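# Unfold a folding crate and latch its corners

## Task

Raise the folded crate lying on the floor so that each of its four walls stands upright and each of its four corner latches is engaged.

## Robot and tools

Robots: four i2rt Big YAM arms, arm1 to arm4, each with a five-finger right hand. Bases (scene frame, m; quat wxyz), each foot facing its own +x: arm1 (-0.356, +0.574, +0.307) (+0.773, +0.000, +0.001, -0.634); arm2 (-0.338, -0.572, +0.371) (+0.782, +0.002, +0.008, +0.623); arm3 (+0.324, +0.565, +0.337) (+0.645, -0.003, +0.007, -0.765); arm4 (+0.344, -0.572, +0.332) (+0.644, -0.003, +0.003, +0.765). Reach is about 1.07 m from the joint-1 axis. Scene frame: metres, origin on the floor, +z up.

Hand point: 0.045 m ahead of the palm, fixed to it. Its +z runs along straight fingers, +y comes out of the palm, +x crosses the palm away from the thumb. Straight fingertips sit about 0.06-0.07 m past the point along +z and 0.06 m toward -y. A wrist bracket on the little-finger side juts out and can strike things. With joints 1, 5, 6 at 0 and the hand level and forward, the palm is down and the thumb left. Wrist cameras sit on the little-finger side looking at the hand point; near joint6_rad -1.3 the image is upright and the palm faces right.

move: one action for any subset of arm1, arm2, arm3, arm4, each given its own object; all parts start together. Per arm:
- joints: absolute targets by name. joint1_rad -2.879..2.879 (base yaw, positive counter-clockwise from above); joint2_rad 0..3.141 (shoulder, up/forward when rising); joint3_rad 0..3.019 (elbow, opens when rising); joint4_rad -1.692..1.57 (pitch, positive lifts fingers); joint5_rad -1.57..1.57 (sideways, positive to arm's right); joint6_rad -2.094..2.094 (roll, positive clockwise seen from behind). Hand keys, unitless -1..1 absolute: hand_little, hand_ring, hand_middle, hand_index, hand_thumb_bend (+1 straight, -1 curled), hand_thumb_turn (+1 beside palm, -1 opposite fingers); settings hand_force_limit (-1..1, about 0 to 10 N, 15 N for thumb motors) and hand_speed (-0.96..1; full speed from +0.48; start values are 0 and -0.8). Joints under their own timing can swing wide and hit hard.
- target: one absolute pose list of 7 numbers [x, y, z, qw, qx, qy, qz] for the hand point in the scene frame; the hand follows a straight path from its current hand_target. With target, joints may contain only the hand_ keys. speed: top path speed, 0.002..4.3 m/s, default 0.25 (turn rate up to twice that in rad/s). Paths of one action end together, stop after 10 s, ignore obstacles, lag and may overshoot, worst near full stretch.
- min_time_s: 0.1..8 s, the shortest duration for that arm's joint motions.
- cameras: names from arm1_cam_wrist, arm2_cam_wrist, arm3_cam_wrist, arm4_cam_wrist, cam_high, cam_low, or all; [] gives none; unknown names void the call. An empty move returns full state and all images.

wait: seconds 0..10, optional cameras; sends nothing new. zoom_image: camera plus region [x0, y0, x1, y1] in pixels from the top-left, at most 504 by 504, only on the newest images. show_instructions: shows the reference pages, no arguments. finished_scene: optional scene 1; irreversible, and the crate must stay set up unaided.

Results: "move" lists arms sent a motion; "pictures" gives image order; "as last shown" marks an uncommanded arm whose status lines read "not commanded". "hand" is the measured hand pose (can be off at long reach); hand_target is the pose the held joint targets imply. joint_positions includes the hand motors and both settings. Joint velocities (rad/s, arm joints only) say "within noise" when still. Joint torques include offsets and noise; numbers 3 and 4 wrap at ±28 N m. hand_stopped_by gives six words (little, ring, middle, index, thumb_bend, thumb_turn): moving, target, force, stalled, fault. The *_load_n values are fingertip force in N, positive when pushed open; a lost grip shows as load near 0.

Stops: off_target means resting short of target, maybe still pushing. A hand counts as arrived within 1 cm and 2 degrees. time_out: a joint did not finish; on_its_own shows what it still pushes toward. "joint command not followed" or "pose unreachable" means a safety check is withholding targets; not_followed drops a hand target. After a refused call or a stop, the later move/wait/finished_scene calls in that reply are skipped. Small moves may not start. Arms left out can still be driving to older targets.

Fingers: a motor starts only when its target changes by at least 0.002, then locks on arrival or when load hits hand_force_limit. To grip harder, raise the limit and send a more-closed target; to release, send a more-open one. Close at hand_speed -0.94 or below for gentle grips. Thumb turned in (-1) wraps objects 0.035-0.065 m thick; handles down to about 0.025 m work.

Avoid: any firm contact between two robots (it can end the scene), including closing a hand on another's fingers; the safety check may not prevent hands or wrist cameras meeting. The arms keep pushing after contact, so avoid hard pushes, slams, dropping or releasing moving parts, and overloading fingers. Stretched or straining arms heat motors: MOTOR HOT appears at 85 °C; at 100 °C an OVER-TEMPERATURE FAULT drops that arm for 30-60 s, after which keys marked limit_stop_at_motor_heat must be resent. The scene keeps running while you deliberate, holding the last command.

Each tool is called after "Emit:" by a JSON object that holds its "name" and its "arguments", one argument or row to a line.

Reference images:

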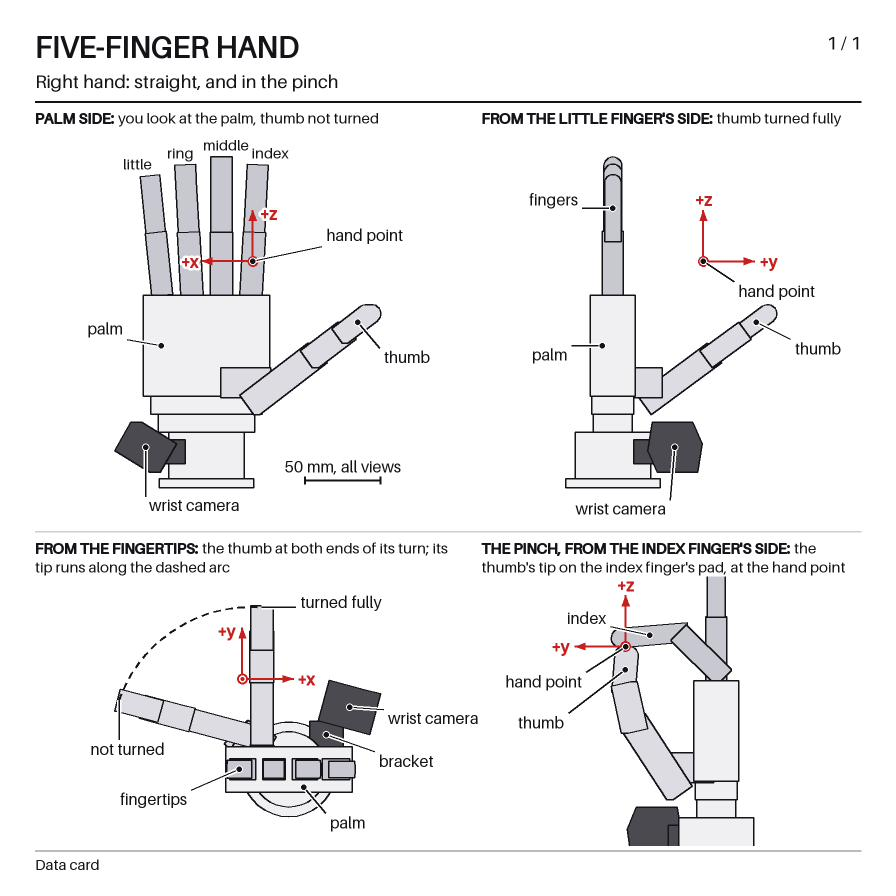

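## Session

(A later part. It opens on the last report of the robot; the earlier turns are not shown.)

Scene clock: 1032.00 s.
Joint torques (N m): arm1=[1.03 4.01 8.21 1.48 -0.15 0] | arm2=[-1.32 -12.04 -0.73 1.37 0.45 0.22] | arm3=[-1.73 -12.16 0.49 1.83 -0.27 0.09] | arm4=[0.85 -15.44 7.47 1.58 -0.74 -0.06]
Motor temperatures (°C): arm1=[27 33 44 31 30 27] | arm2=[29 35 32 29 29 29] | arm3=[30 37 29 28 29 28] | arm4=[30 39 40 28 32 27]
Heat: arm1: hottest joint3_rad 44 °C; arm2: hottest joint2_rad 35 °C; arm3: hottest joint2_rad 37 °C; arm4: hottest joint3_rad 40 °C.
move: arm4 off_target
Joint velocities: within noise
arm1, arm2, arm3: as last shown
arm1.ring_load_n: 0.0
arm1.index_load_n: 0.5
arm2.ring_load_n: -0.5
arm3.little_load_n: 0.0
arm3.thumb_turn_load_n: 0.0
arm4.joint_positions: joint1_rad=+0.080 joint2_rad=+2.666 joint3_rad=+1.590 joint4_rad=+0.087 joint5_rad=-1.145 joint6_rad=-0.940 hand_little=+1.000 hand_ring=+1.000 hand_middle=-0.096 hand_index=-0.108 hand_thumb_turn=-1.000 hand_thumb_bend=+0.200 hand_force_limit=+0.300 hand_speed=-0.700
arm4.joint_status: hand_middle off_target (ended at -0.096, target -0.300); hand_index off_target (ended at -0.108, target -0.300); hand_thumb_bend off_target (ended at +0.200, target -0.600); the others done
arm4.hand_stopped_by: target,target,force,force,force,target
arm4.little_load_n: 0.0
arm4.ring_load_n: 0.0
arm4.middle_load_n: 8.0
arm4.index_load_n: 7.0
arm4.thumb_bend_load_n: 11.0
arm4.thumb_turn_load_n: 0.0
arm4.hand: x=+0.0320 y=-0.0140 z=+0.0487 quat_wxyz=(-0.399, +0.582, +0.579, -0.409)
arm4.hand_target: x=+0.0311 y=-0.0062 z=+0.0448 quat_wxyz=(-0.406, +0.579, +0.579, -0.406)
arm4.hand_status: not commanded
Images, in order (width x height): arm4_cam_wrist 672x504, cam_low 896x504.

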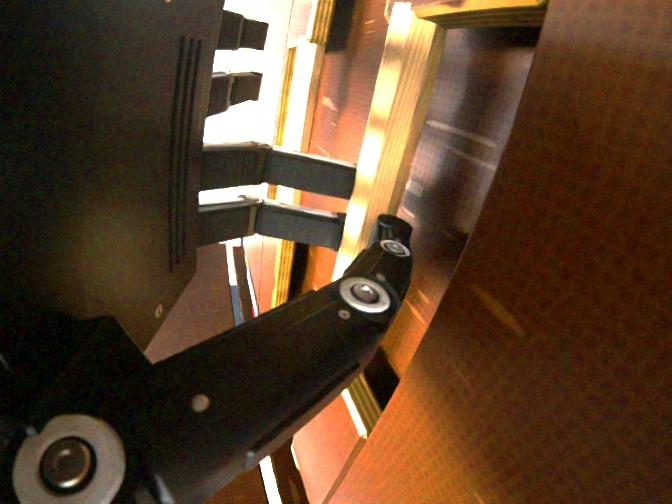

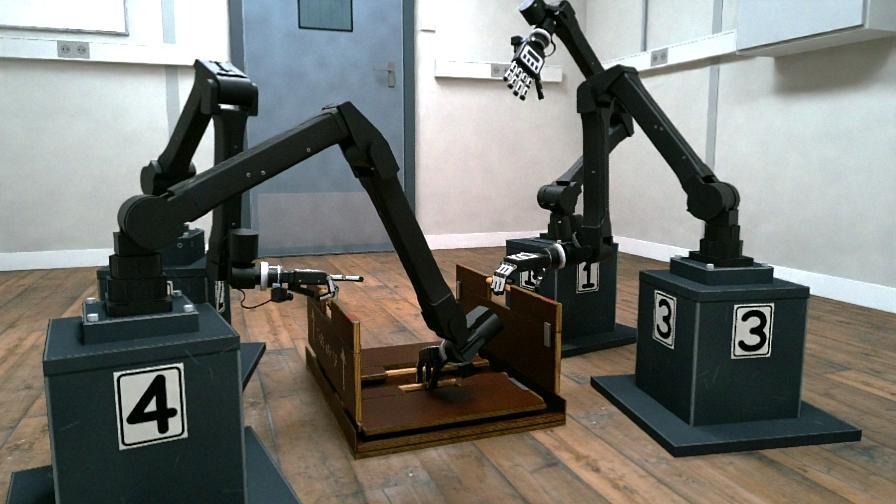

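Emit:
{"name": "move", "arguments": {
  "arm4": {"target": [0.033, -0.006, 0.085, -0.4056, 0.5792, 0.5792, -0.4056], "speed": 0.05}
}}

Emit:
{"name": "move", "arguments": {
  "arm4": {"target": [0.036, -0.006, 0.115, -0.4056, 0.5792, 0.5792, -0.4056], "speed": 0.05},
  "cameras": ["arm4_cam_wrist", "cam_low", "cam_high"]
}}

Scene clock: 1079.77 s.
Joint torques (N m): arm1=[0.91 4.01 8.2 1.5 -0.15 0] | arm2=[-1.73 -11.58 -0.72 1.33 0.4 0.2] | arm3=[-1.44 -12.16 0.29 1.83 -0.28 0.12] | arm4=[0.56 -19.78 4.82 0.46 -1.34 -0.09]
Motor temperatures (°C): arm1=[27 33 44 31 30 27] | arm2=[29 35 32 29 29 29] | arm3=[30 37 29 28 29 28] | arm4=[30 41 39 28 32 27]
Heat: arm1: hottest joint3_rad 44 °C; arm2: hottest joint2_rad 35 °C; arm3: hottest joint2_rad 37 °C; arm4: hottest joint2_rad 41 °C.
move: arm4 off_target
Joint velocities: within noise
arm1, arm2, arm3: as last shown
arm1.little_load_n: 0.5
arm1.index_load_n: 0.0
arm2.little_load_n: -0.5
arm2.ring_load_n: 0.0
arm3.thumb_turn_load_n: -0.5
arm4.joint_positions: joint1_rad=+0.080 joint2_rad=+2.627 joint3_rad=+1.562 joint4_rad=+0.077 joint5_rad=-1.133 joint6_rad=-0.941 hand_little=+1.000 hand_ring=+1.000 hand_middle=-0.096 hand_index=-0.108 hand_thumb_turn=-1.000 hand_thumb_bend=+0.201 hand_force_limit=+0.300 hand_speed=-0.700
arm4.joint_status: not commanded
arm4.hand_stopped_by: target,target,force,force,force,target
arm4.little_load_n: 0.0
arm4.ring_load_n: 0.0
arm4.middle_load_n: 7.0
arm4.index_load_n: 5.5
arm4.thumb_bend_load_n: 13.5
arm4.thumb_turn_load_n: 0.0
arm4.hand: x=+0.0334 y=-0.0136 z=+0.0631 quat_wxyz=(-0.399, +0.585, +0.580, -0.403)
arm4.hand_target: x=+0.0329 y=-0.0059 z=+0.0845 quat_wxyz=(-0.406, +0.579, +0.579, -0.405)
arm4.hand_status: off_target (0.023 m and 1.0 deg from the pose sent, 0.037 m and 0.9 deg at the start)
pictures: none

Scene clock: 1080.97 s.
Joint torques (N m): arm1=[0.91 3.96 8.21 1.48 -0.15 -0.01] | arm2=[-1.61 -12.04 -0.84 1.46 0.4 0.23] | arm3=[-1.32 -12.1 0.4 1.7 -0.28 0.1] | arm4=[0.44 -19.66 5.2 0.51 -1.4 -0.09]
Motor temperatures (°C): arm1=[27 33 44 31 30 27] | arm2=[29 35 32 29 29 29] | arm3=[30 37 29 28 29 28] | arm4=[30 41 39 28 32 27]
Heat: arm1: hottest joint3_rad 44 °C; arm2: hottest joint2_rad 35 °C; arm3: hottest joint2_rad 37 °C; arm4: hottest joint2_rad 41 °C.
move: arm4 off_target
Joint velocities: within noise
arm1, arm2, arm3: as last shown
arm1.little_load_n: 0.0
arm2.little_load_n: 0.0
arm2.thumb_turn_load_n: 0.0
arm4.joint_positions: joint1_rad=+0.078 joint2_rad=+2.560 joint3_rad=+1.522 joint4_rad=+0.037 joint5_rad=-1.134 joint6_rad=-0.952 hand_little=+1.000 hand_ring=+1.000 hand_middle=-0.096 hand_index=-0.108 hand_thumb_turn=-1.000 hand_thumb_bend=+0.201 hand_force_limit=+0.300 hand_speed=-0.700
arm4.joint_status: not commanded
arm4.hand_stopped_by: target,target,force,force,force,target
arm4.little_load_n: 0.0
arm4.ring_load_n: 0.0
arm4.middle_load_n: 7.0
arm4.index_load_n: 5.0
arm4.thumb_bend_load_n: 12.0
arm4.thumb_turn_load_n: 0.0
arm4.hand: x=+0.0352 y=-0.0146 z=+0.0917 quat_wxyz=(-0.397, +0.585, +0.580, -0.404)
arm4.hand_target: x=+0.0359 y=-0.0061 z=+0.1143 quat_wxyz=(-0.405, +0.579, +0.579, -0.406)
arm4.hand_status: off_target (0.025 m and 1.2 deg from the pose sent, 0.053 m and 1.0 deg at the start)
pictures: arm4_cam_wrist, cam_high, cam_low
Images, in order (width x height): arm4_cam_wrist 672x504, cam_high 896x504, cam_low 896x504.

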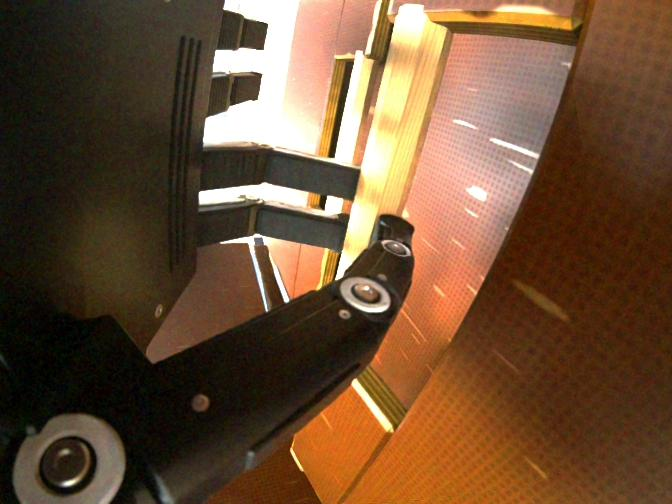

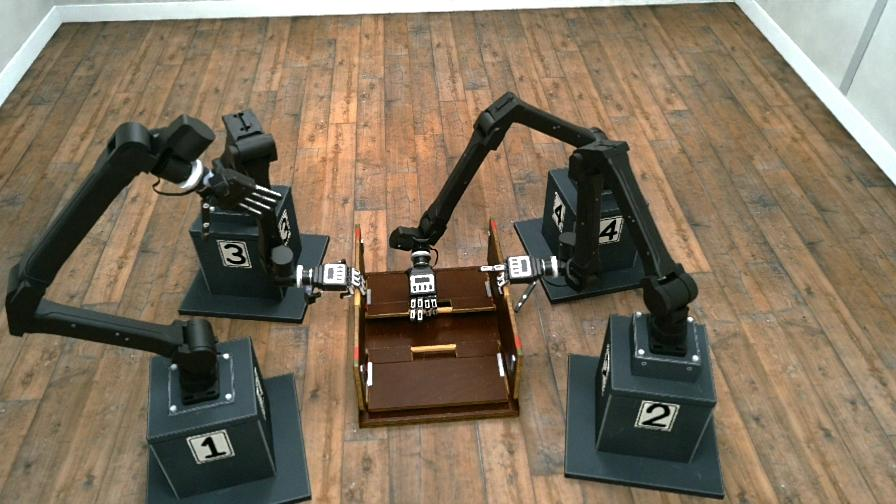

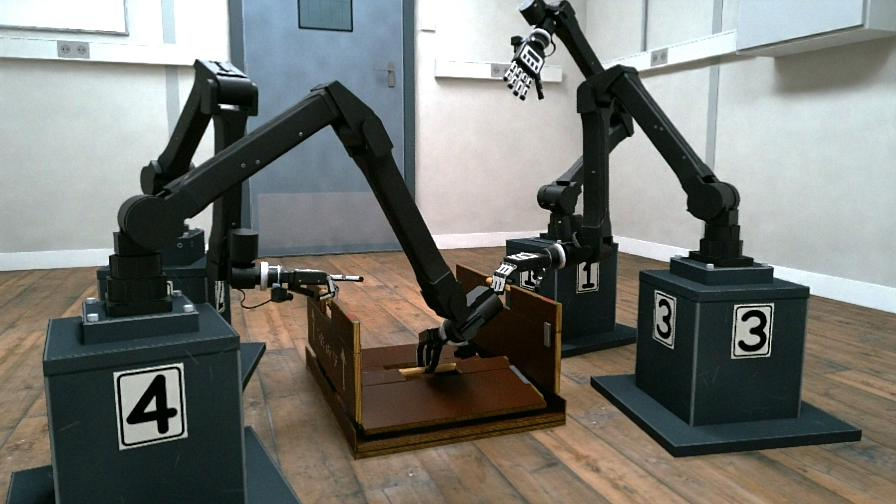

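Emit:
{"name": "move", "arguments": {
  "arm4": {"target": [0.042, -0.006, 0.138, -0.4056, 0.5792, 0.5792, -0.4056], "speed": 0.05},
  "cameras": ["arm4_cam_wrist", "cam_low", "cam_high"]
}}

Emit:
{"name": "zoom_image", "arguments": {
  "camera": "cam_low",
  "region": [340, 260, 600, 460]
}}

Scene clock: 1085.27 s.
Joint torques (N m): arm1=[0.91 3.96 8.18 1.52 -0.15 0] | arm2=[-1.61 -11.99 -0.81 1.43 0.39 0.22] | arm3=[-1.67 -12.22 0.31 1.76 -0.27 0.13] | arm4=[0.38 -19.6 5.49 0.44 -1.38 -0.03]
Motor temperatures (°C): arm1=[27 33 44 31 30 27] | arm2=[29 35 32 29 29 29] | arm3=[30 37 29 28 29 28] | arm4=[30 41 39 28 32 27]
Heat: arm1: hottest joint3_rad 44 °C; arm2: hottest joint2_rad 35 °C; arm3: hottest joint2_rad 37 °C; arm4: hottest joint2_rad 41 °C.
move: arm4 off_target
Joint velocities: within noise
arm1, arm2, arm3: as last shown
arm3.thumb_turn_load_n: 0.0
arm4.joint_positions: joint1_rad=+0.068 joint2_rad=+2.508 joint3_rad=+1.496 joint4_rad=-0.007 joint5_rad=-1.140 joint6_rad=-0.974 hand_little=+1.000 hand_ring=+1.000 hand_middle=-0.096 hand_index=-0.108 hand_thumb_turn=-1.000 hand_thumb_bend=+0.201 hand_force_limit=+0.300 hand_speed=-0.700
arm4.joint_status: not commanded
arm4.hand_stopped_by: target,target,force,force,force,target
arm4.little_load_n: 0.0
arm4.ring_load_n: 0.0
arm4.middle_load_n: 6.5
arm4.index_load_n: 4.0
arm4.thumb_bend_load_n: 12.0
arm4.thumb_turn_load_n: 0.0
arm4.hand: x=+0.0410 y=-0.0140 z=+0.1144 quat_wxyz=(-0.398, +0.584, +0.581, -0.404)
arm4.hand_target: x=+0.0419 y=-0.0059 z=+0.1375 quat_wxyz=(-0.406, +0.579, +0.579, -0.406)
arm4.hand_status: off_target (0.025 m and 1.1 deg from the pose sent, 0.048 m and 1.2 deg at the start)
pictures: arm4_cam_wrist, cam_high, cam_low
Images, in order (width x height): arm4_cam_wrist 672x504, cam_high 896x504, cam_low 896x504.

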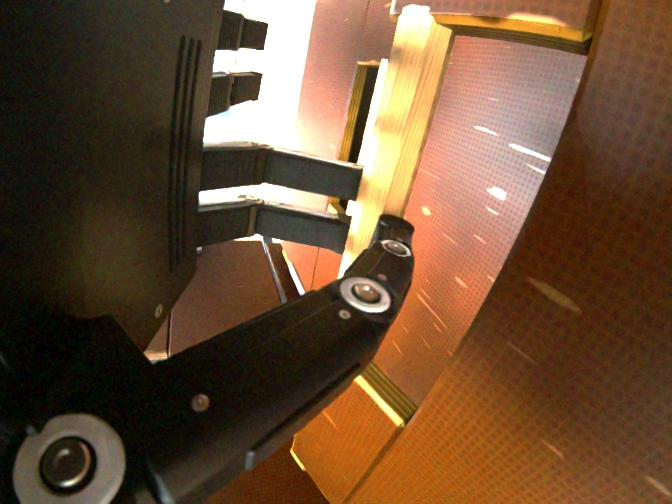

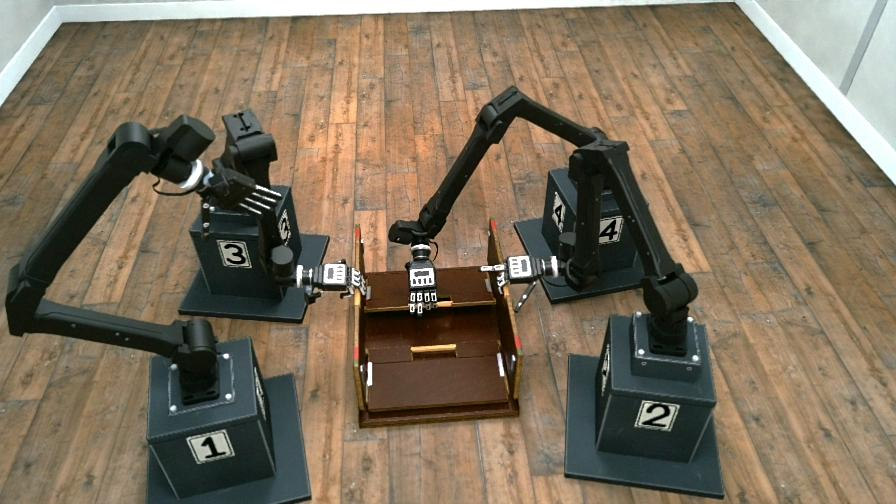

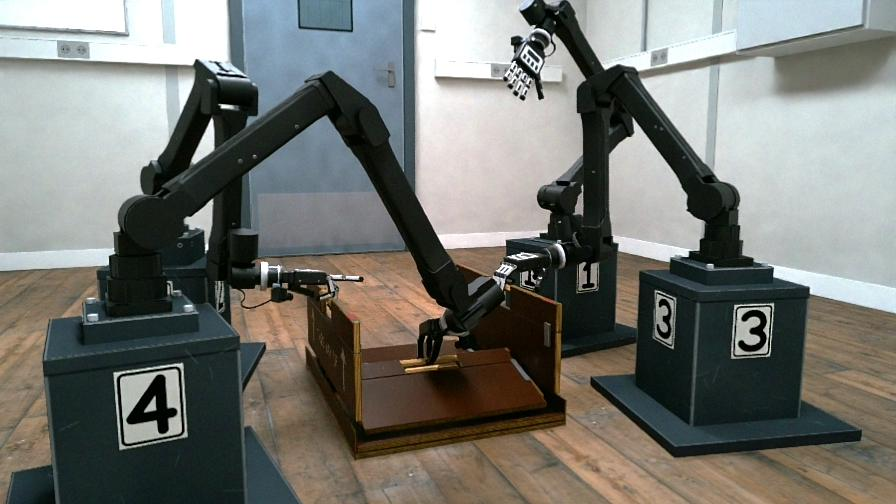

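Scaled by 1.938 from the camera's image (finer frame: 1280x720).

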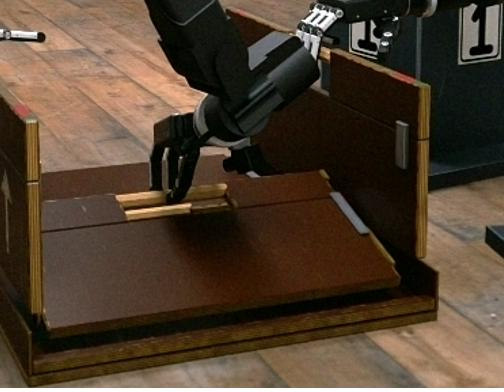

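Emit:
{"name": "move", "arguments": {
  "arm1": {"target": [-0.15, -0.04, 0.42, 0.3799, -0.5964, 0.5964, -0.3799], "speed": 0.3},
  "cameras": ["cam_low", "cam_high"]
}}

Scene clock: 1105.27 s.
Joint torques (N m): arm1=[0.91 -17.55 11.52 0.1 -1.1 -0.12] | arm2=[-2.02 -12.4 -0.75 1.31 0.42 0.22] | arm3=[-1.49 -12.34 0.42 1.84 -0.28 0.12] | arm4=[0.38 -19.6 5.48 0.42 -1.39 -0.05]
Motor temperatures (°C): arm1=[27 33 44 31 30 27] | arm2=[29 35 32 29 29 29] | arm3=[30 37 29 28 29 28] | arm4=[30 43 38 28 33 27]
Heat: arm1: hottest joint3_rad 44 °C; arm2: hottest joint2_rad 35 °C; arm3: hottest joint2_rad 37 °C; arm4: hottest joint2_rad 43 °C.
move: arm1 off_target
Joint velocities: within noise
arm1.joint_positions: joint1_rad=-0.108 joint2_rad=+2.068 joint3_rad=+1.752 joint4_rad=-1.096 joint5_rad=-1.123 joint6_rad=-1.350 hand_little=+1.000 hand_ring=+1.000 hand_middle=+1.000 hand_index=+1.000 hand_thumb_turn=+1.000 hand_thumb_bend=+1.000 hand_force_limit=+0.000 hand_speed=-0.800
arm1.joint_status: not commanded
arm1.hand_stopped_by: target,target,target,target,target,target
arm1.little_load_n: 0.0
arm1.ring_load_n: 0.0
arm1.middle_load_n: 0.0
arm1.index_load_n: 0.0
arm1.thumb_bend_load_n: 0.0
arm1.thumb_turn_load_n: -0.5
arm1.hand: x=-0.1502 y=-0.0247 z=+0.4098 quat_wxyz=(-0.389, +0.588, -0.607, +0.367)
arm1.hand_target: x=-0.1501 y=-0.0392 z=+0.4202 quat_wxyz=(-0.380, +0.596, -0.597, +0.380)
arm1.hand_status: off_target (0.018 m and 2.4 deg from the pose sent, 0.575 m and 55.1 deg at the start)
arm2, arm3, arm4: as last shown
arm2.little_load_n: -0.5
arm2.middle_load_n: 6.5
arm4.ring_load_n: -0.5
arm4.thumb_bend_load_n: 12.5
arm4.hand: x=+0.0410 y=-0.0141 z=+0.1144 quat_wxyz=(-0.398, +0.584, +0.581, -0.404)
arm4.hand_target: x=+0.0419 y=-0.0060 z=+0.1375 quat_wxyz=(-0.406, +0.579, +0.579, -0.406)
pictures: cam_high, cam_low
Images, in order (width x height): cam_high 896x504, cam_low 896x504.

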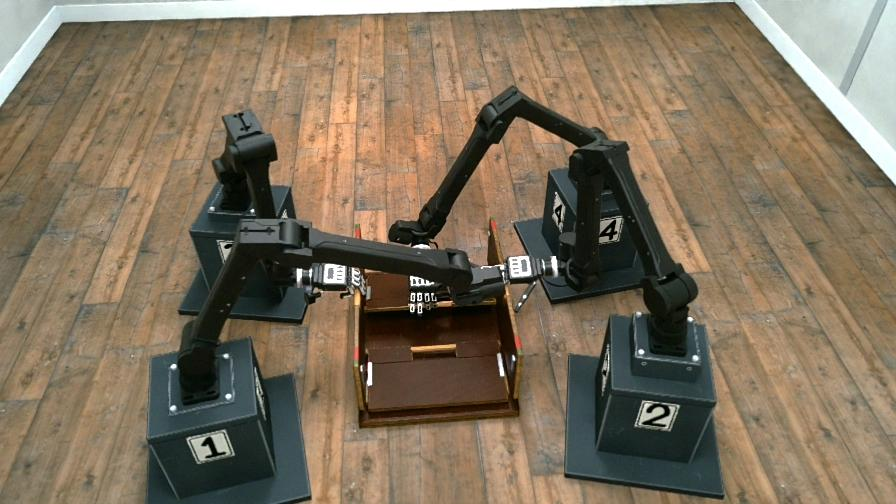

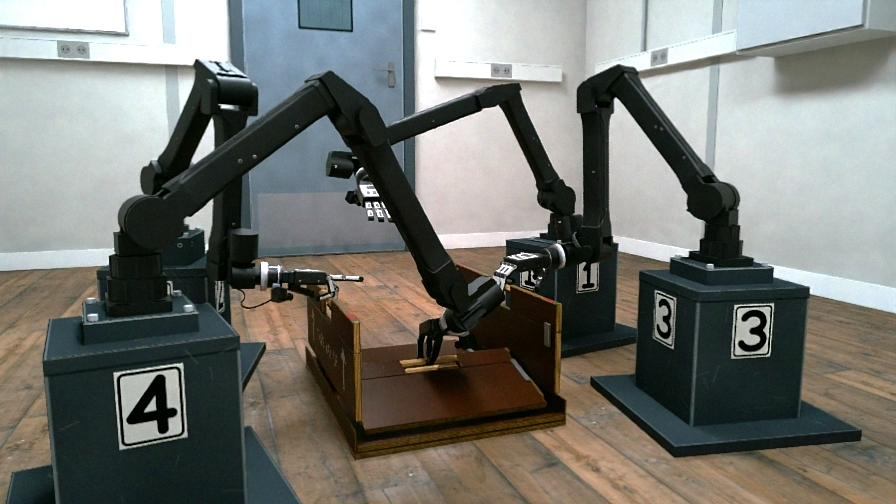

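Emit:
{"name": "move", "arguments": {
  "arm1": {"target": [-0.18, -0.075, 0.20, 0.3799, -0.5964, 0.5964, -0.3799], "speed": 0.25}
}}

Emit:
{"name": "move", "arguments": {
  "arm1": {"target": [-0.17, -0.075, 0.09, 0.3799, -0.5964, 0.5964, -0.3799], "speed": 0.15},
  "cameras": ["cam_low", "cam_high", "arm1_cam_wrist", "arm4_cam_wrist"]
}}

Scene clock: 1121.20 s.
Joint torques (N m): arm1=[0.21 -20.31 9.42 0.35 -1.13 -0.12] | arm2=[-1.85 -12.45 -0.83 1.33 0.45 0.21] | arm3=[-1.49 -12.16 0.32 1.84 -0.25 0.12] | arm4=[0.44 -19.66 5.46 0.42 -1.39 -0.06]
Motor temperatures (°C): arm1=[27 35 44 30 31 27] | arm2=[29 35 32 29 29 29] | arm3=[30 37 29 28 29 28] | arm4=[30 44 38 28 34 27]
Heat: arm1: hottest joint3_rad 44 °C; arm2: hottest joint2_rad 35 °C; arm3: hottest joint2_rad 37 °C; arm4: hottest joint2_rad 44 °C.
move: arm1 off_target
Joint velocities: within noise
arm1.joint_positions: joint1_rad=-0.146 joint2_rad=+2.449 joint3_rad=+1.819 joint4_rad=-0.893 joint5_rad=-1.129 joint6_rad=-1.464 hand_little=+1.000 hand_ring=+1.000 hand_middle=+1.000 hand_index=+1.000 hand_thumb_turn=+1.000 hand_thumb_bend=+1.000 hand_force_limit=+0.000 hand_speed=-0.800
arm1.joint_status: not commanded
arm1.hand_stopped_by: target,target,target,target,target,target
arm1.little_load_n: 0.0
arm1.ring_load_n: 0.0
arm1.middle_load_n: 0.0
arm1.index_load_n: 0.0
arm1.thumb_bend_load_n: 0.0
arm1.thumb_turn_load_n: 0.0
arm1.hand: x=-0.1735 y=-0.0549 z=+0.1917 quat_wxyz=(-0.394, +0.589, -0.606, +0.362)
arm1.hand_target: x=-0.1803 y=-0.0742 z=+0.2005 quat_wxyz=(-0.380, +0.596, -0.597, +0.380)
arm1.hand_status: off_target (0.023 m and 2.9 deg from the pose sent, 0.218 m and 2.4 deg at the start)
arm2.joint_positions: joint1_rad=-0.886 joint2_rad=+2.408 joint3_rad=+0.705 joint4_rad=+1.575 joint5_rad=-1.057 joint6_rad=-0.184 hand_little=-1.000 hand_ring=+1.000 hand_middle=-0.299 hand_index=-0.300 hand_thumb_turn=+1.000 hand_thumb_bend=+1.000 hand_force_limit=+0.000 hand_speed=-0.600
arm2.joint_status: not commanded
arm2.hand_stopped_by: target,fault,target,target,target,target
arm2.little_load_n: 0.0
arm2.ring_load_n: 0.0
arm2.middle_load_n: 6.0
arm2.index_load_n: 0.0
arm2.thumb_bend_load_n: 0.0
arm2.thumb_turn_load_n: 0.0
arm2.hand: x=-0.0240 y=-0.2168 z=+0.2354 quat_wxyz=(-0.681, +0.731, +0.003, +0.036)
arm2.hand_target: x=-0.0288 y=-0.2296 z=+0.2226 quat_wxyz=(-0.673, +0.738, -0.028, +0.026)
arm2.hand_status: not commanded
arm3.joint_positions: joint1_rad=-0.933 joint2_rad=+2.278 joint3_rad=+0.685 joint4_rad=+1.413 joint5_rad=-1.111 joint6_rad=-0.161 hand_little=-1.000 hand_ring=+0.116 hand_middle=+0.090 hand_index=+0.090 hand_thumb_turn=+1.000 hand_thumb_bend=+1.000 hand_force_limit=-0.300 hand_speed=-0.700
arm3.joint_status: not commanded
arm3.hand_stopped_by: target,force,force,force,target,target
arm3.little_load_n: 0.0
arm3.ring_load_n: 0.0
arm3.middle_load_n: 0.5
arm3.index_load_n: 0.0
arm3.thumb_bend_load_n: 0.0
arm3.thumb_turn_load_n: 0.0
arm3.hand: x=+0.0137 y=+0.2049 z=+0.2421 quat_wxyz=(+0.000, +0.010, -0.737, +0.676)
arm3.hand_target: x=+0.0131 y=+0.2119 z=+0.2361 quat_wxyz=(+0.000, +0.000, -0.737, +0.675)
arm3.hand_status: not commanded
arm4: as last shown
arm4.ring_load_n: 0.0
arm4.thumb_bend_load_n: 12.0
pictures: none

Scene clock: 1122.83 s.
Joint torques (N m): arm1=[1.14 -20.42 8.51 0.64 -1.08 0.14] | arm2=[-1.79 -11.99 -0.68 1.51 0.41 0.18] | arm3=[-1.32 -12.28 0.36 1.88 -0.29 0.11] | arm4=[0.38 -19.6 5.49 0.42 -1.39 -0.05]
Motor temperatures (°C): arm1=[27 35 44 30 31 27] | arm2=[29 35 32 29 29 29] | arm3=[30 37 29 28 29 28] | arm4=[30 45 38 28 34 27]
Heat: arm1: hottest joint3_rad 44 °C; arm2: hottest joint2_rad 35 °C; arm3: hottest joint2_rad 37 °C; arm4: hottest joint2_rad 45 °C.
move: arm1 off_target
Joint velocities: within noise
arm1.joint_positions: joint1_rad=-0.146 joint2_rad=+2.643 joint3_rad=+1.885 joint4_rad=-0.733 joint5_rad=-1.130 joint6_rad=-1.460 hand_little=+1.000 hand_ring=+1.000 hand_middle=+1.000 hand_index=+1.000 hand_thumb_turn=+1.000 hand_thumb_bend=+1.000 hand_force_limit=+0.000 hand_speed=-0.800
arm1.joint_status: not commanded
arm1.hand_stopped_by: target,target,target,target,target,target
arm1.little_load_n: 0.0
arm1.ring_load_n: 0.0
arm1.middle_load_n: 0.0
arm1.index_load_n: 0.0
arm1.thumb_bend_load_n: 0.0
arm1.thumb_turn_load_n: -0.5
arm1.hand: x=-0.1733 y=-0.0604 z=+0.0856 quat_wxyz=(-0.386, +0.594, -0.600, +0.371)
arm1.hand_target: x=-0.1701 y=-0.0747 z=+0.0905 quat_wxyz=(-0.380, +0.597, -0.596, +0.380)
arm1.hand_status: off_target (0.016 m and 1.3 deg from the pose sent, 0.104 m and 2.9 deg at the start)
arm2, arm3, arm4: as last shown
arm2.little_load_n: -0.5
arm3.thumb_turn_load_n: -0.5
arm4.middle_load_n: 7.0
pictures: arm1_cam_wrist, arm4_cam_wrist, cam_high, cam_low
Images, in order (width x height): arm1_cam_wrist 672x504, arm4_cam_wrist 672x504, cam_high 896x504, cam_low 896x504.

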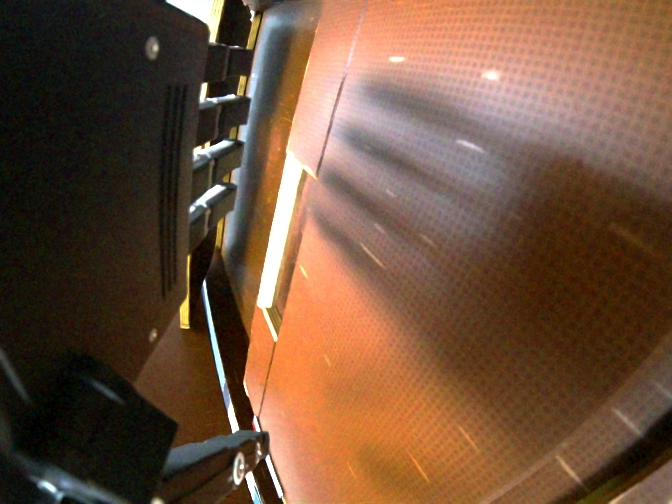

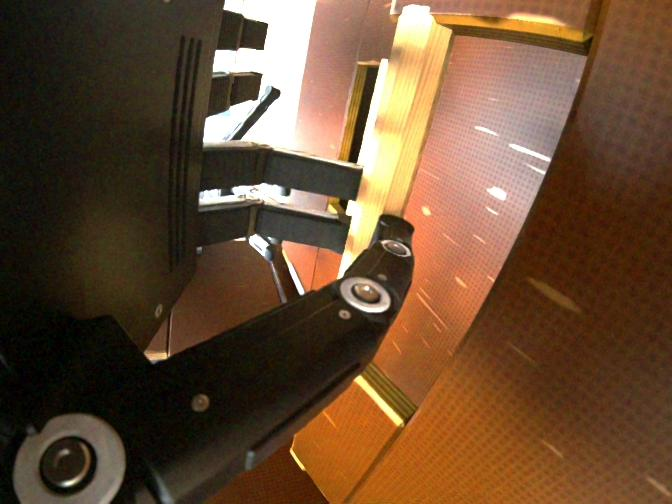

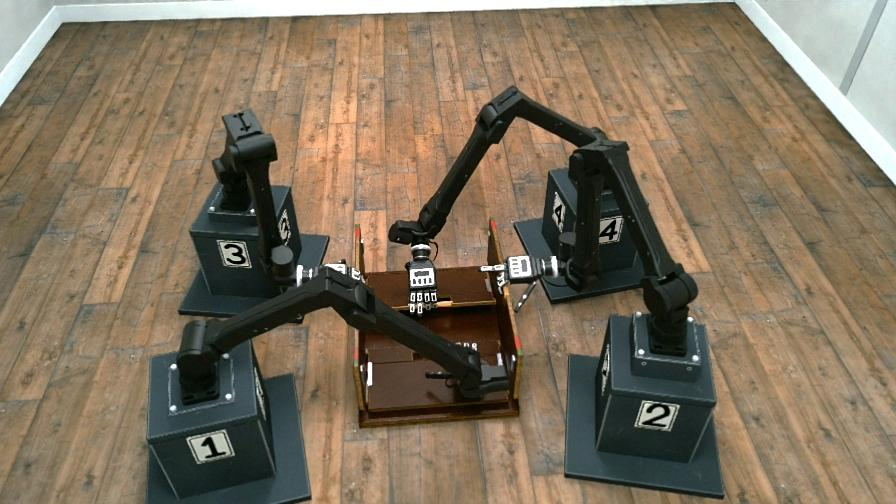

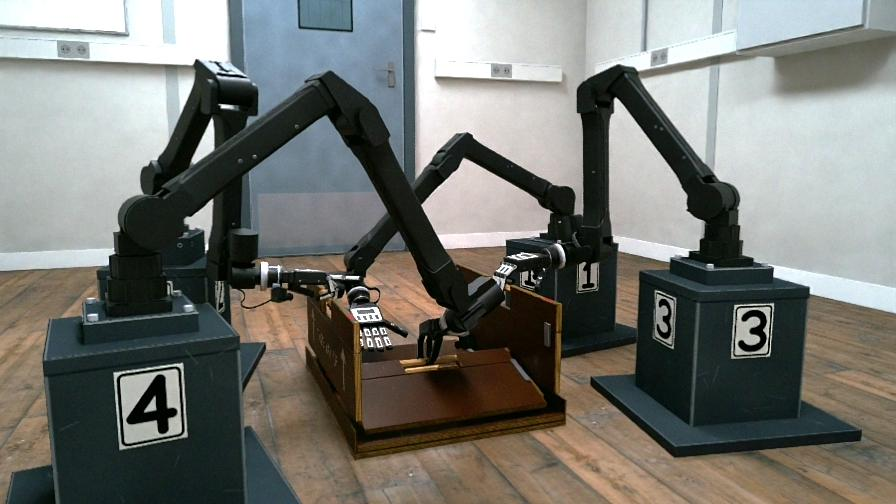

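Emit:
{"name": "zoom_image", "arguments": {
  "camera": "cam_high",
  "region": [340, 220, 540, 440]
}}

Emit:
{"name": "zoom_image", "arguments": {
  "camera": "cam_low",
  "region": [290, 240, 590, 460]
}}

Scaled by 2.291 from the camera's image (finer frame: 1280x720).

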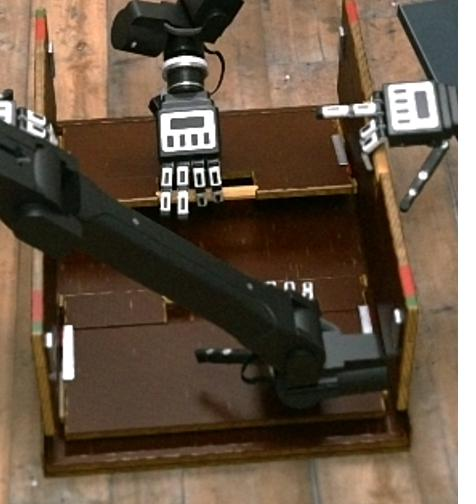

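Scaled by 1.680 from the camera's image (finer frame: 1280x720).

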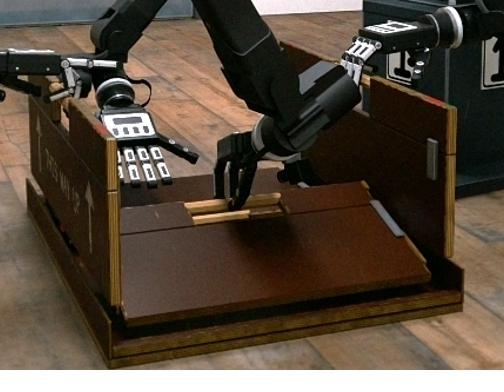

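Emit:
{"name": "move", "arguments": {
  "arm1": {"target": [-0.13, -0.068, 0.045, 0.3799, -0.5964, 0.5964, -0.3799], "speed": 0.12},
  "cameras": ["cam_low", "cam_high", "arm1_cam_wrist", "arm4_cam_wrist"]
}}

Emit:
{"name": "zoom_image", "arguments": {
  "camera": "cam_high",
  "region": [340, 220, 540, 440]
}}

Emit:
{"name": "zoom_image", "arguments": {
  "camera": "cam_low",
  "region": [290, 240, 590, 460]
}}

Scene clock: 1134.03 s.
Joint torques (N m): arm1=[1.44 -20.13 7.97 0.99 -0.73 0.11] | arm2=[-1.32 -12.04 -0.77 1.28 0.42 0.18] | arm3=[-1.03 -12.69 0.35 1.85 -0.26 0.11] | arm4=[0.32 -19.55 5.5 0.4 -1.38 -0.05]
Motor temperatures (°C): arm1=[27 36 45 30 32 27] | arm2=[29 35 32 29 29 29] | arm3=[30 37 29 28 29 28] | arm4=[30 45 38 28 34 27]
Heat: arm1: hottest joint3_rad 45 °C; arm2: hottest joint2_rad 35 °C; arm3: hottest joint2_rad 37 °C; arm4: hottest joint2_rad 45 °C.
move: arm1 off_target
Joint velocities: within noise
arm1.joint_positions: joint1_rad=-0.091 joint2_rad=+2.709 joint3_rad=+1.885 joint4_rad=-0.539 joint5_rad=-1.127 joint6_rad=-1.321 hand_little=+1.000 hand_ring=+1.000 hand_middle=+1.000 hand_index=+1.000 hand_thumb_turn=+1.000 hand_thumb_bend=+1.000 hand_force_limit=+0.000 hand_speed=-0.800
arm1.joint_status: not commanded
arm1.hand_stopped_by: target,target,target,target,target,target
arm1.little_load_n: 0.0
arm1.ring_load_n: 0.5
arm1.middle_load_n: 0.0
arm1.index_load_n: 0.0
arm1.thumb_bend_load_n: 0.0
arm1.thumb_turn_load_n: 0.0
arm1.hand: x=-0.1358 y=-0.0571 z=+0.0456 quat_wxyz=(-0.386, +0.592, -0.600, +0.375)
arm1.hand_target: x=-0.1300 y=-0.0677 z=+0.0455 quat_wxyz=(-0.380, +0.596, -0.596, +0.380)
arm1.hand_status: off_target (0.012 m and 1.1 deg from the pose sent, 0.060 m and 1.3 deg at the start)
arm2, arm3, arm4: as last shown
arm2.little_load_n: 0.0
arm2.ring_load_n: -0.5
arm3.middle_load_n: 0.0
arm3.thumb_turn_load_n: 0.0
arm4.little_load_n: -0.5
pictures: arm1_cam_wrist, arm4_cam_wrist, cam_high, cam_low
Images, in order (width x height): arm1_cam_wrist 672x504, arm4_cam_wrist 672x504, cam_high 896x504, cam_low 896x504.

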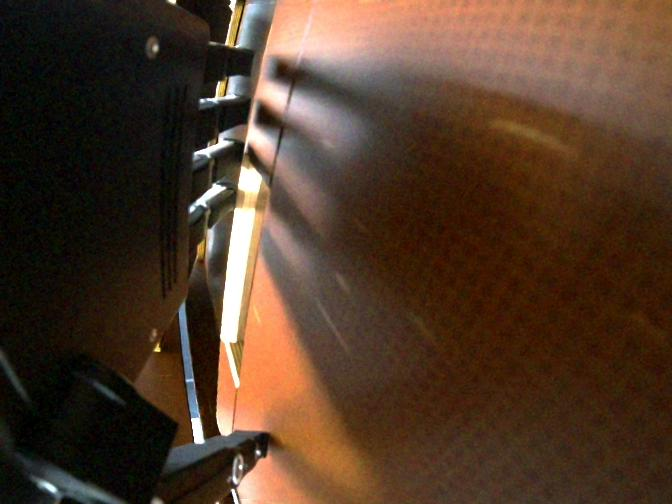

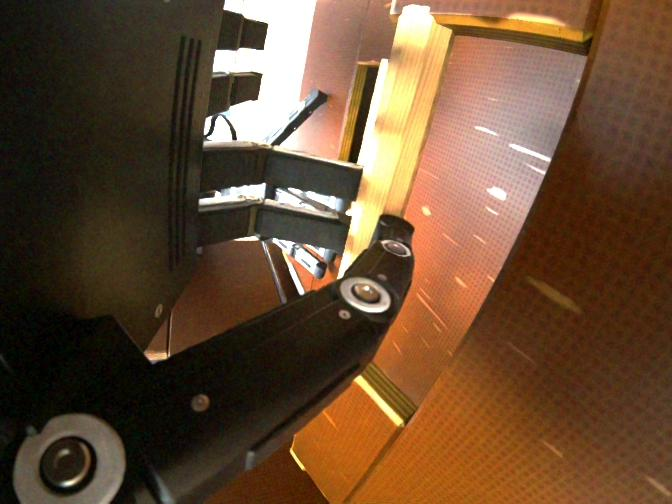

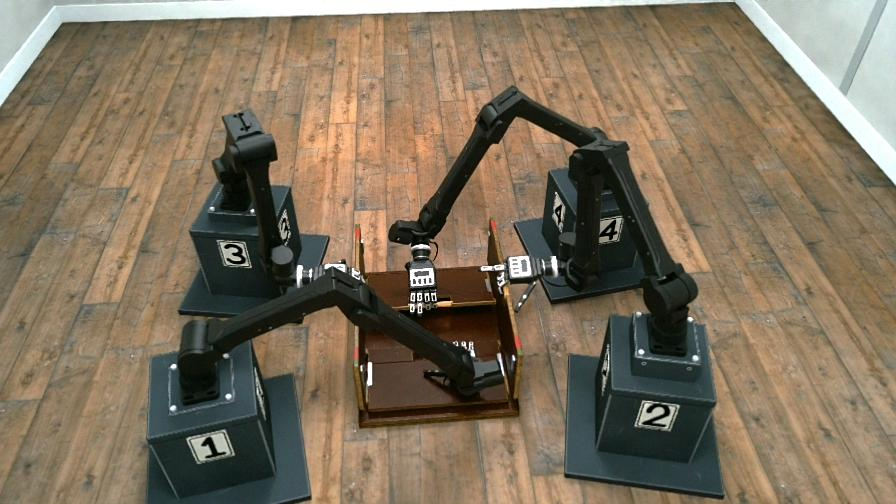

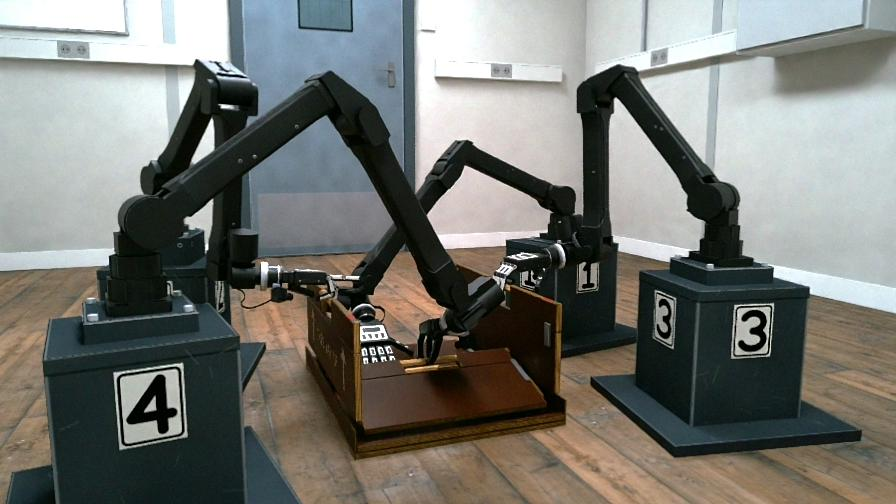

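Scaled by 2.291 from the camera's image (finer frame: 1280x720).

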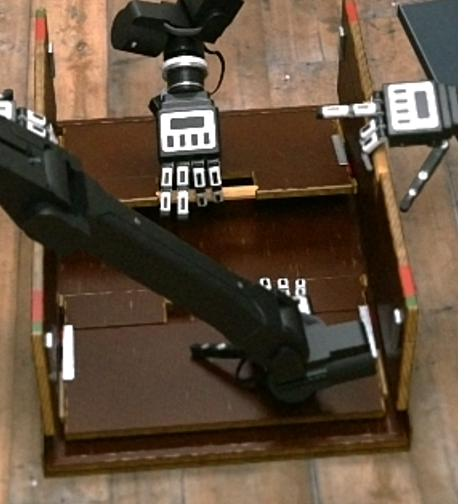

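Scaled by 1.680 from the camera's image (finer frame: 1280x720).

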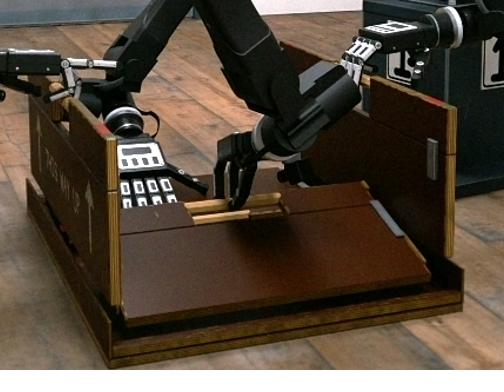

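Emit:
{"name": "zoom_image", "arguments": {
  "camera": "cam_low",
  "region": [340, 310, 460, 390]
}}

Emit:
{"name": "zoom_image", "arguments": {
  "camera": "arm4_cam_wrist",
  "region": [200, 80, 440, 300]
}}

Scaled by 4.200 from the camera's image (finer frame: 1280x720).

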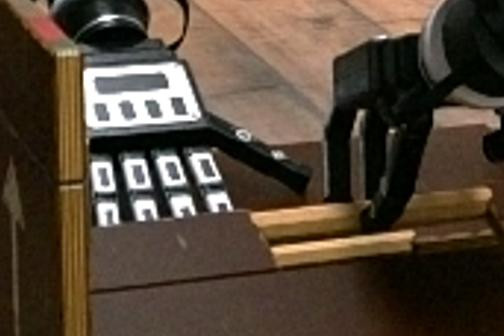

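Scaled by 2.100 from the camera's image (finer frame: 960x720).

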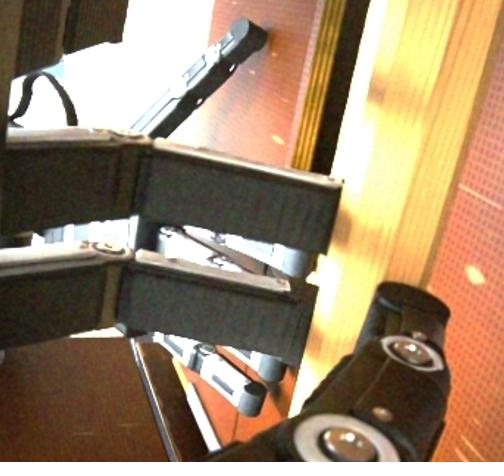

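Emit:
{"name": "move", "arguments": {
  "arm1": {"target": [-0.08, -0.068, 0.052, 0.3799, -0.5964, 0.5964, -0.3799], "speed": 0.08},
  "cameras": ["cam_low", "arm4_cam_wrist"]
}}

Emit:
{"name": "zoom_image", "arguments": {
  "camera": "cam_low",
  "region": [340, 310, 460, 390]
}}

Emit:
{"name": "zoom_image", "arguments": {
  "camera": "arm4_cam_wrist",
  "region": [200, 80, 440, 300]
}}

Scene clock: 1161.30 s.
Joint torques (N m): arm1=[1.38 -21.3 6.82 1.14 -0.71 0.13] | arm2=[-1.67 -12.16 -0.81 1.36 0.45 0.2] | arm3=[-1.08 -12.22 0.39 1.83 -0.25 0.11] | arm4=[0.38 -19.6 5.46 0.44 -1.39 -0.06]
Motor temperatures (°C): arm1=[27 40 45 30 31 27] | arm2=[29 35 32 29 29 29] | arm3=[30 37 29 28 29 28] | arm4=[30 46 37 28 35 27]
Heat: arm1: hottest joint3_rad 45 °C; arm2: hottest joint2_rad 35 °C; arm3: hottest joint2_rad 37 °C; arm4: hottest joint2_rad 46 °C.
move: arm1 done
Joint velocities: within noise
arm1.joint_positions: joint1_rad=-0.017 joint2_rad=+2.709 joint3_rad=+1.885 joint4_rad=-0.396 joint5_rad=-1.104 joint6_rad=-1.168 hand_little=+1.000 hand_ring=+1.000 hand_middle=+1.000 hand_index=+1.000 hand_thumb_turn=+1.000 hand_thumb_bend=+1.000 hand_force_limit=+0.000 hand_speed=-0.800
arm1.joint_status: not commanded
arm1.hand_stopped_by: target,target,target,target,target,target
arm1.little_load_n: 0.0
arm1.ring_load_n: -0.5
arm1.middle_load_n: 0.0
arm1.index_load_n: 0.0
arm1.thumb_bend_load_n: 0.0
arm1.thumb_turn_load_n: -0.5
arm1.hand: x=-0.0857 y=-0.0606 z=+0.0479 quat_wxyz=(-0.384, +0.595, -0.599, +0.375)
arm1.hand_target: x=-0.0800 y=-0.0680 z=+0.0523 quat_wxyz=(-0.380, +0.597, -0.596, +0.380)
arm1.hand_status: done (0.010 m and 0.8 deg from the pose sent, 0.057 m and 1.1 deg at the start)
arm2, arm3, arm4: as last shown
arm2.ring_load_n: 0.0
arm2.thumb_turn_load_n: -0.5
arm3.middle_load_n: 0.5
arm4.little_load_n: 0.0
arm4.ring_load_n: -0.5
arm4.thumb_bend_load_n: 12.5
pictures: arm4_cam_wrist, cam_low
Images, in order (width x height): arm4_cam_wrist 672x504, cam_low 896x504.

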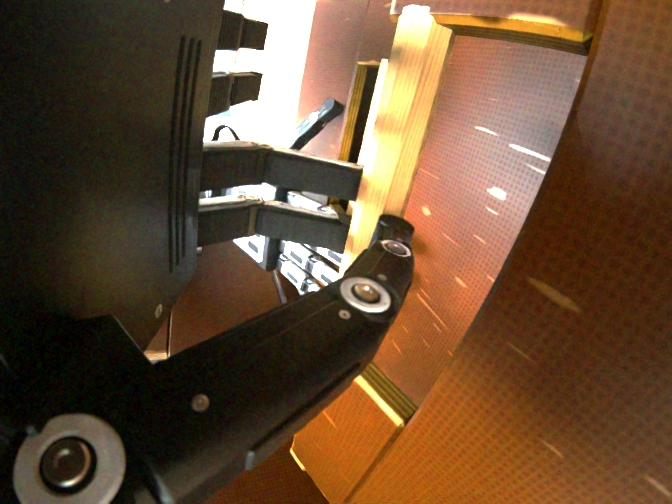

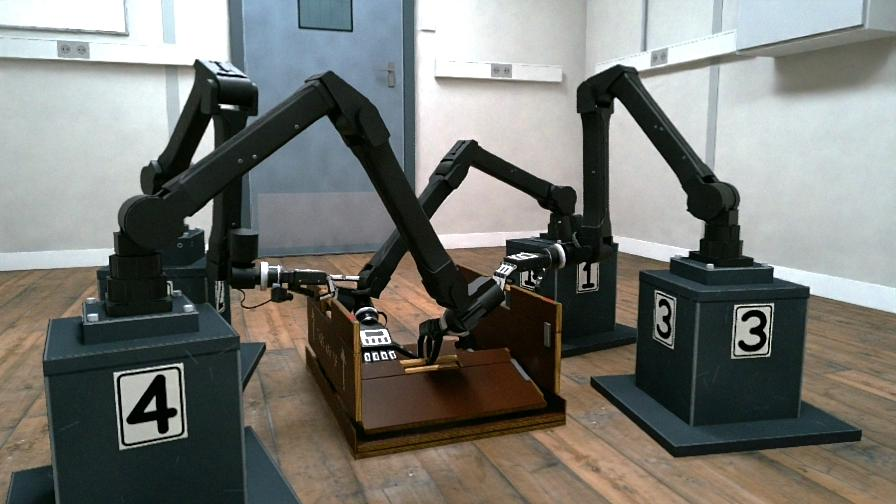

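Scaled by 4.200 from the camera's image (finer frame: 1280x720).

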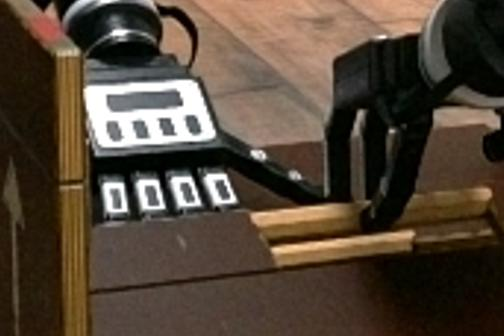

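Scaled by 2.100 from the camera's image (finer frame: 960x720).

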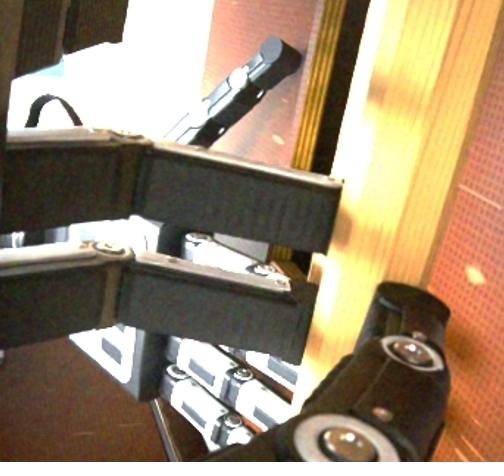

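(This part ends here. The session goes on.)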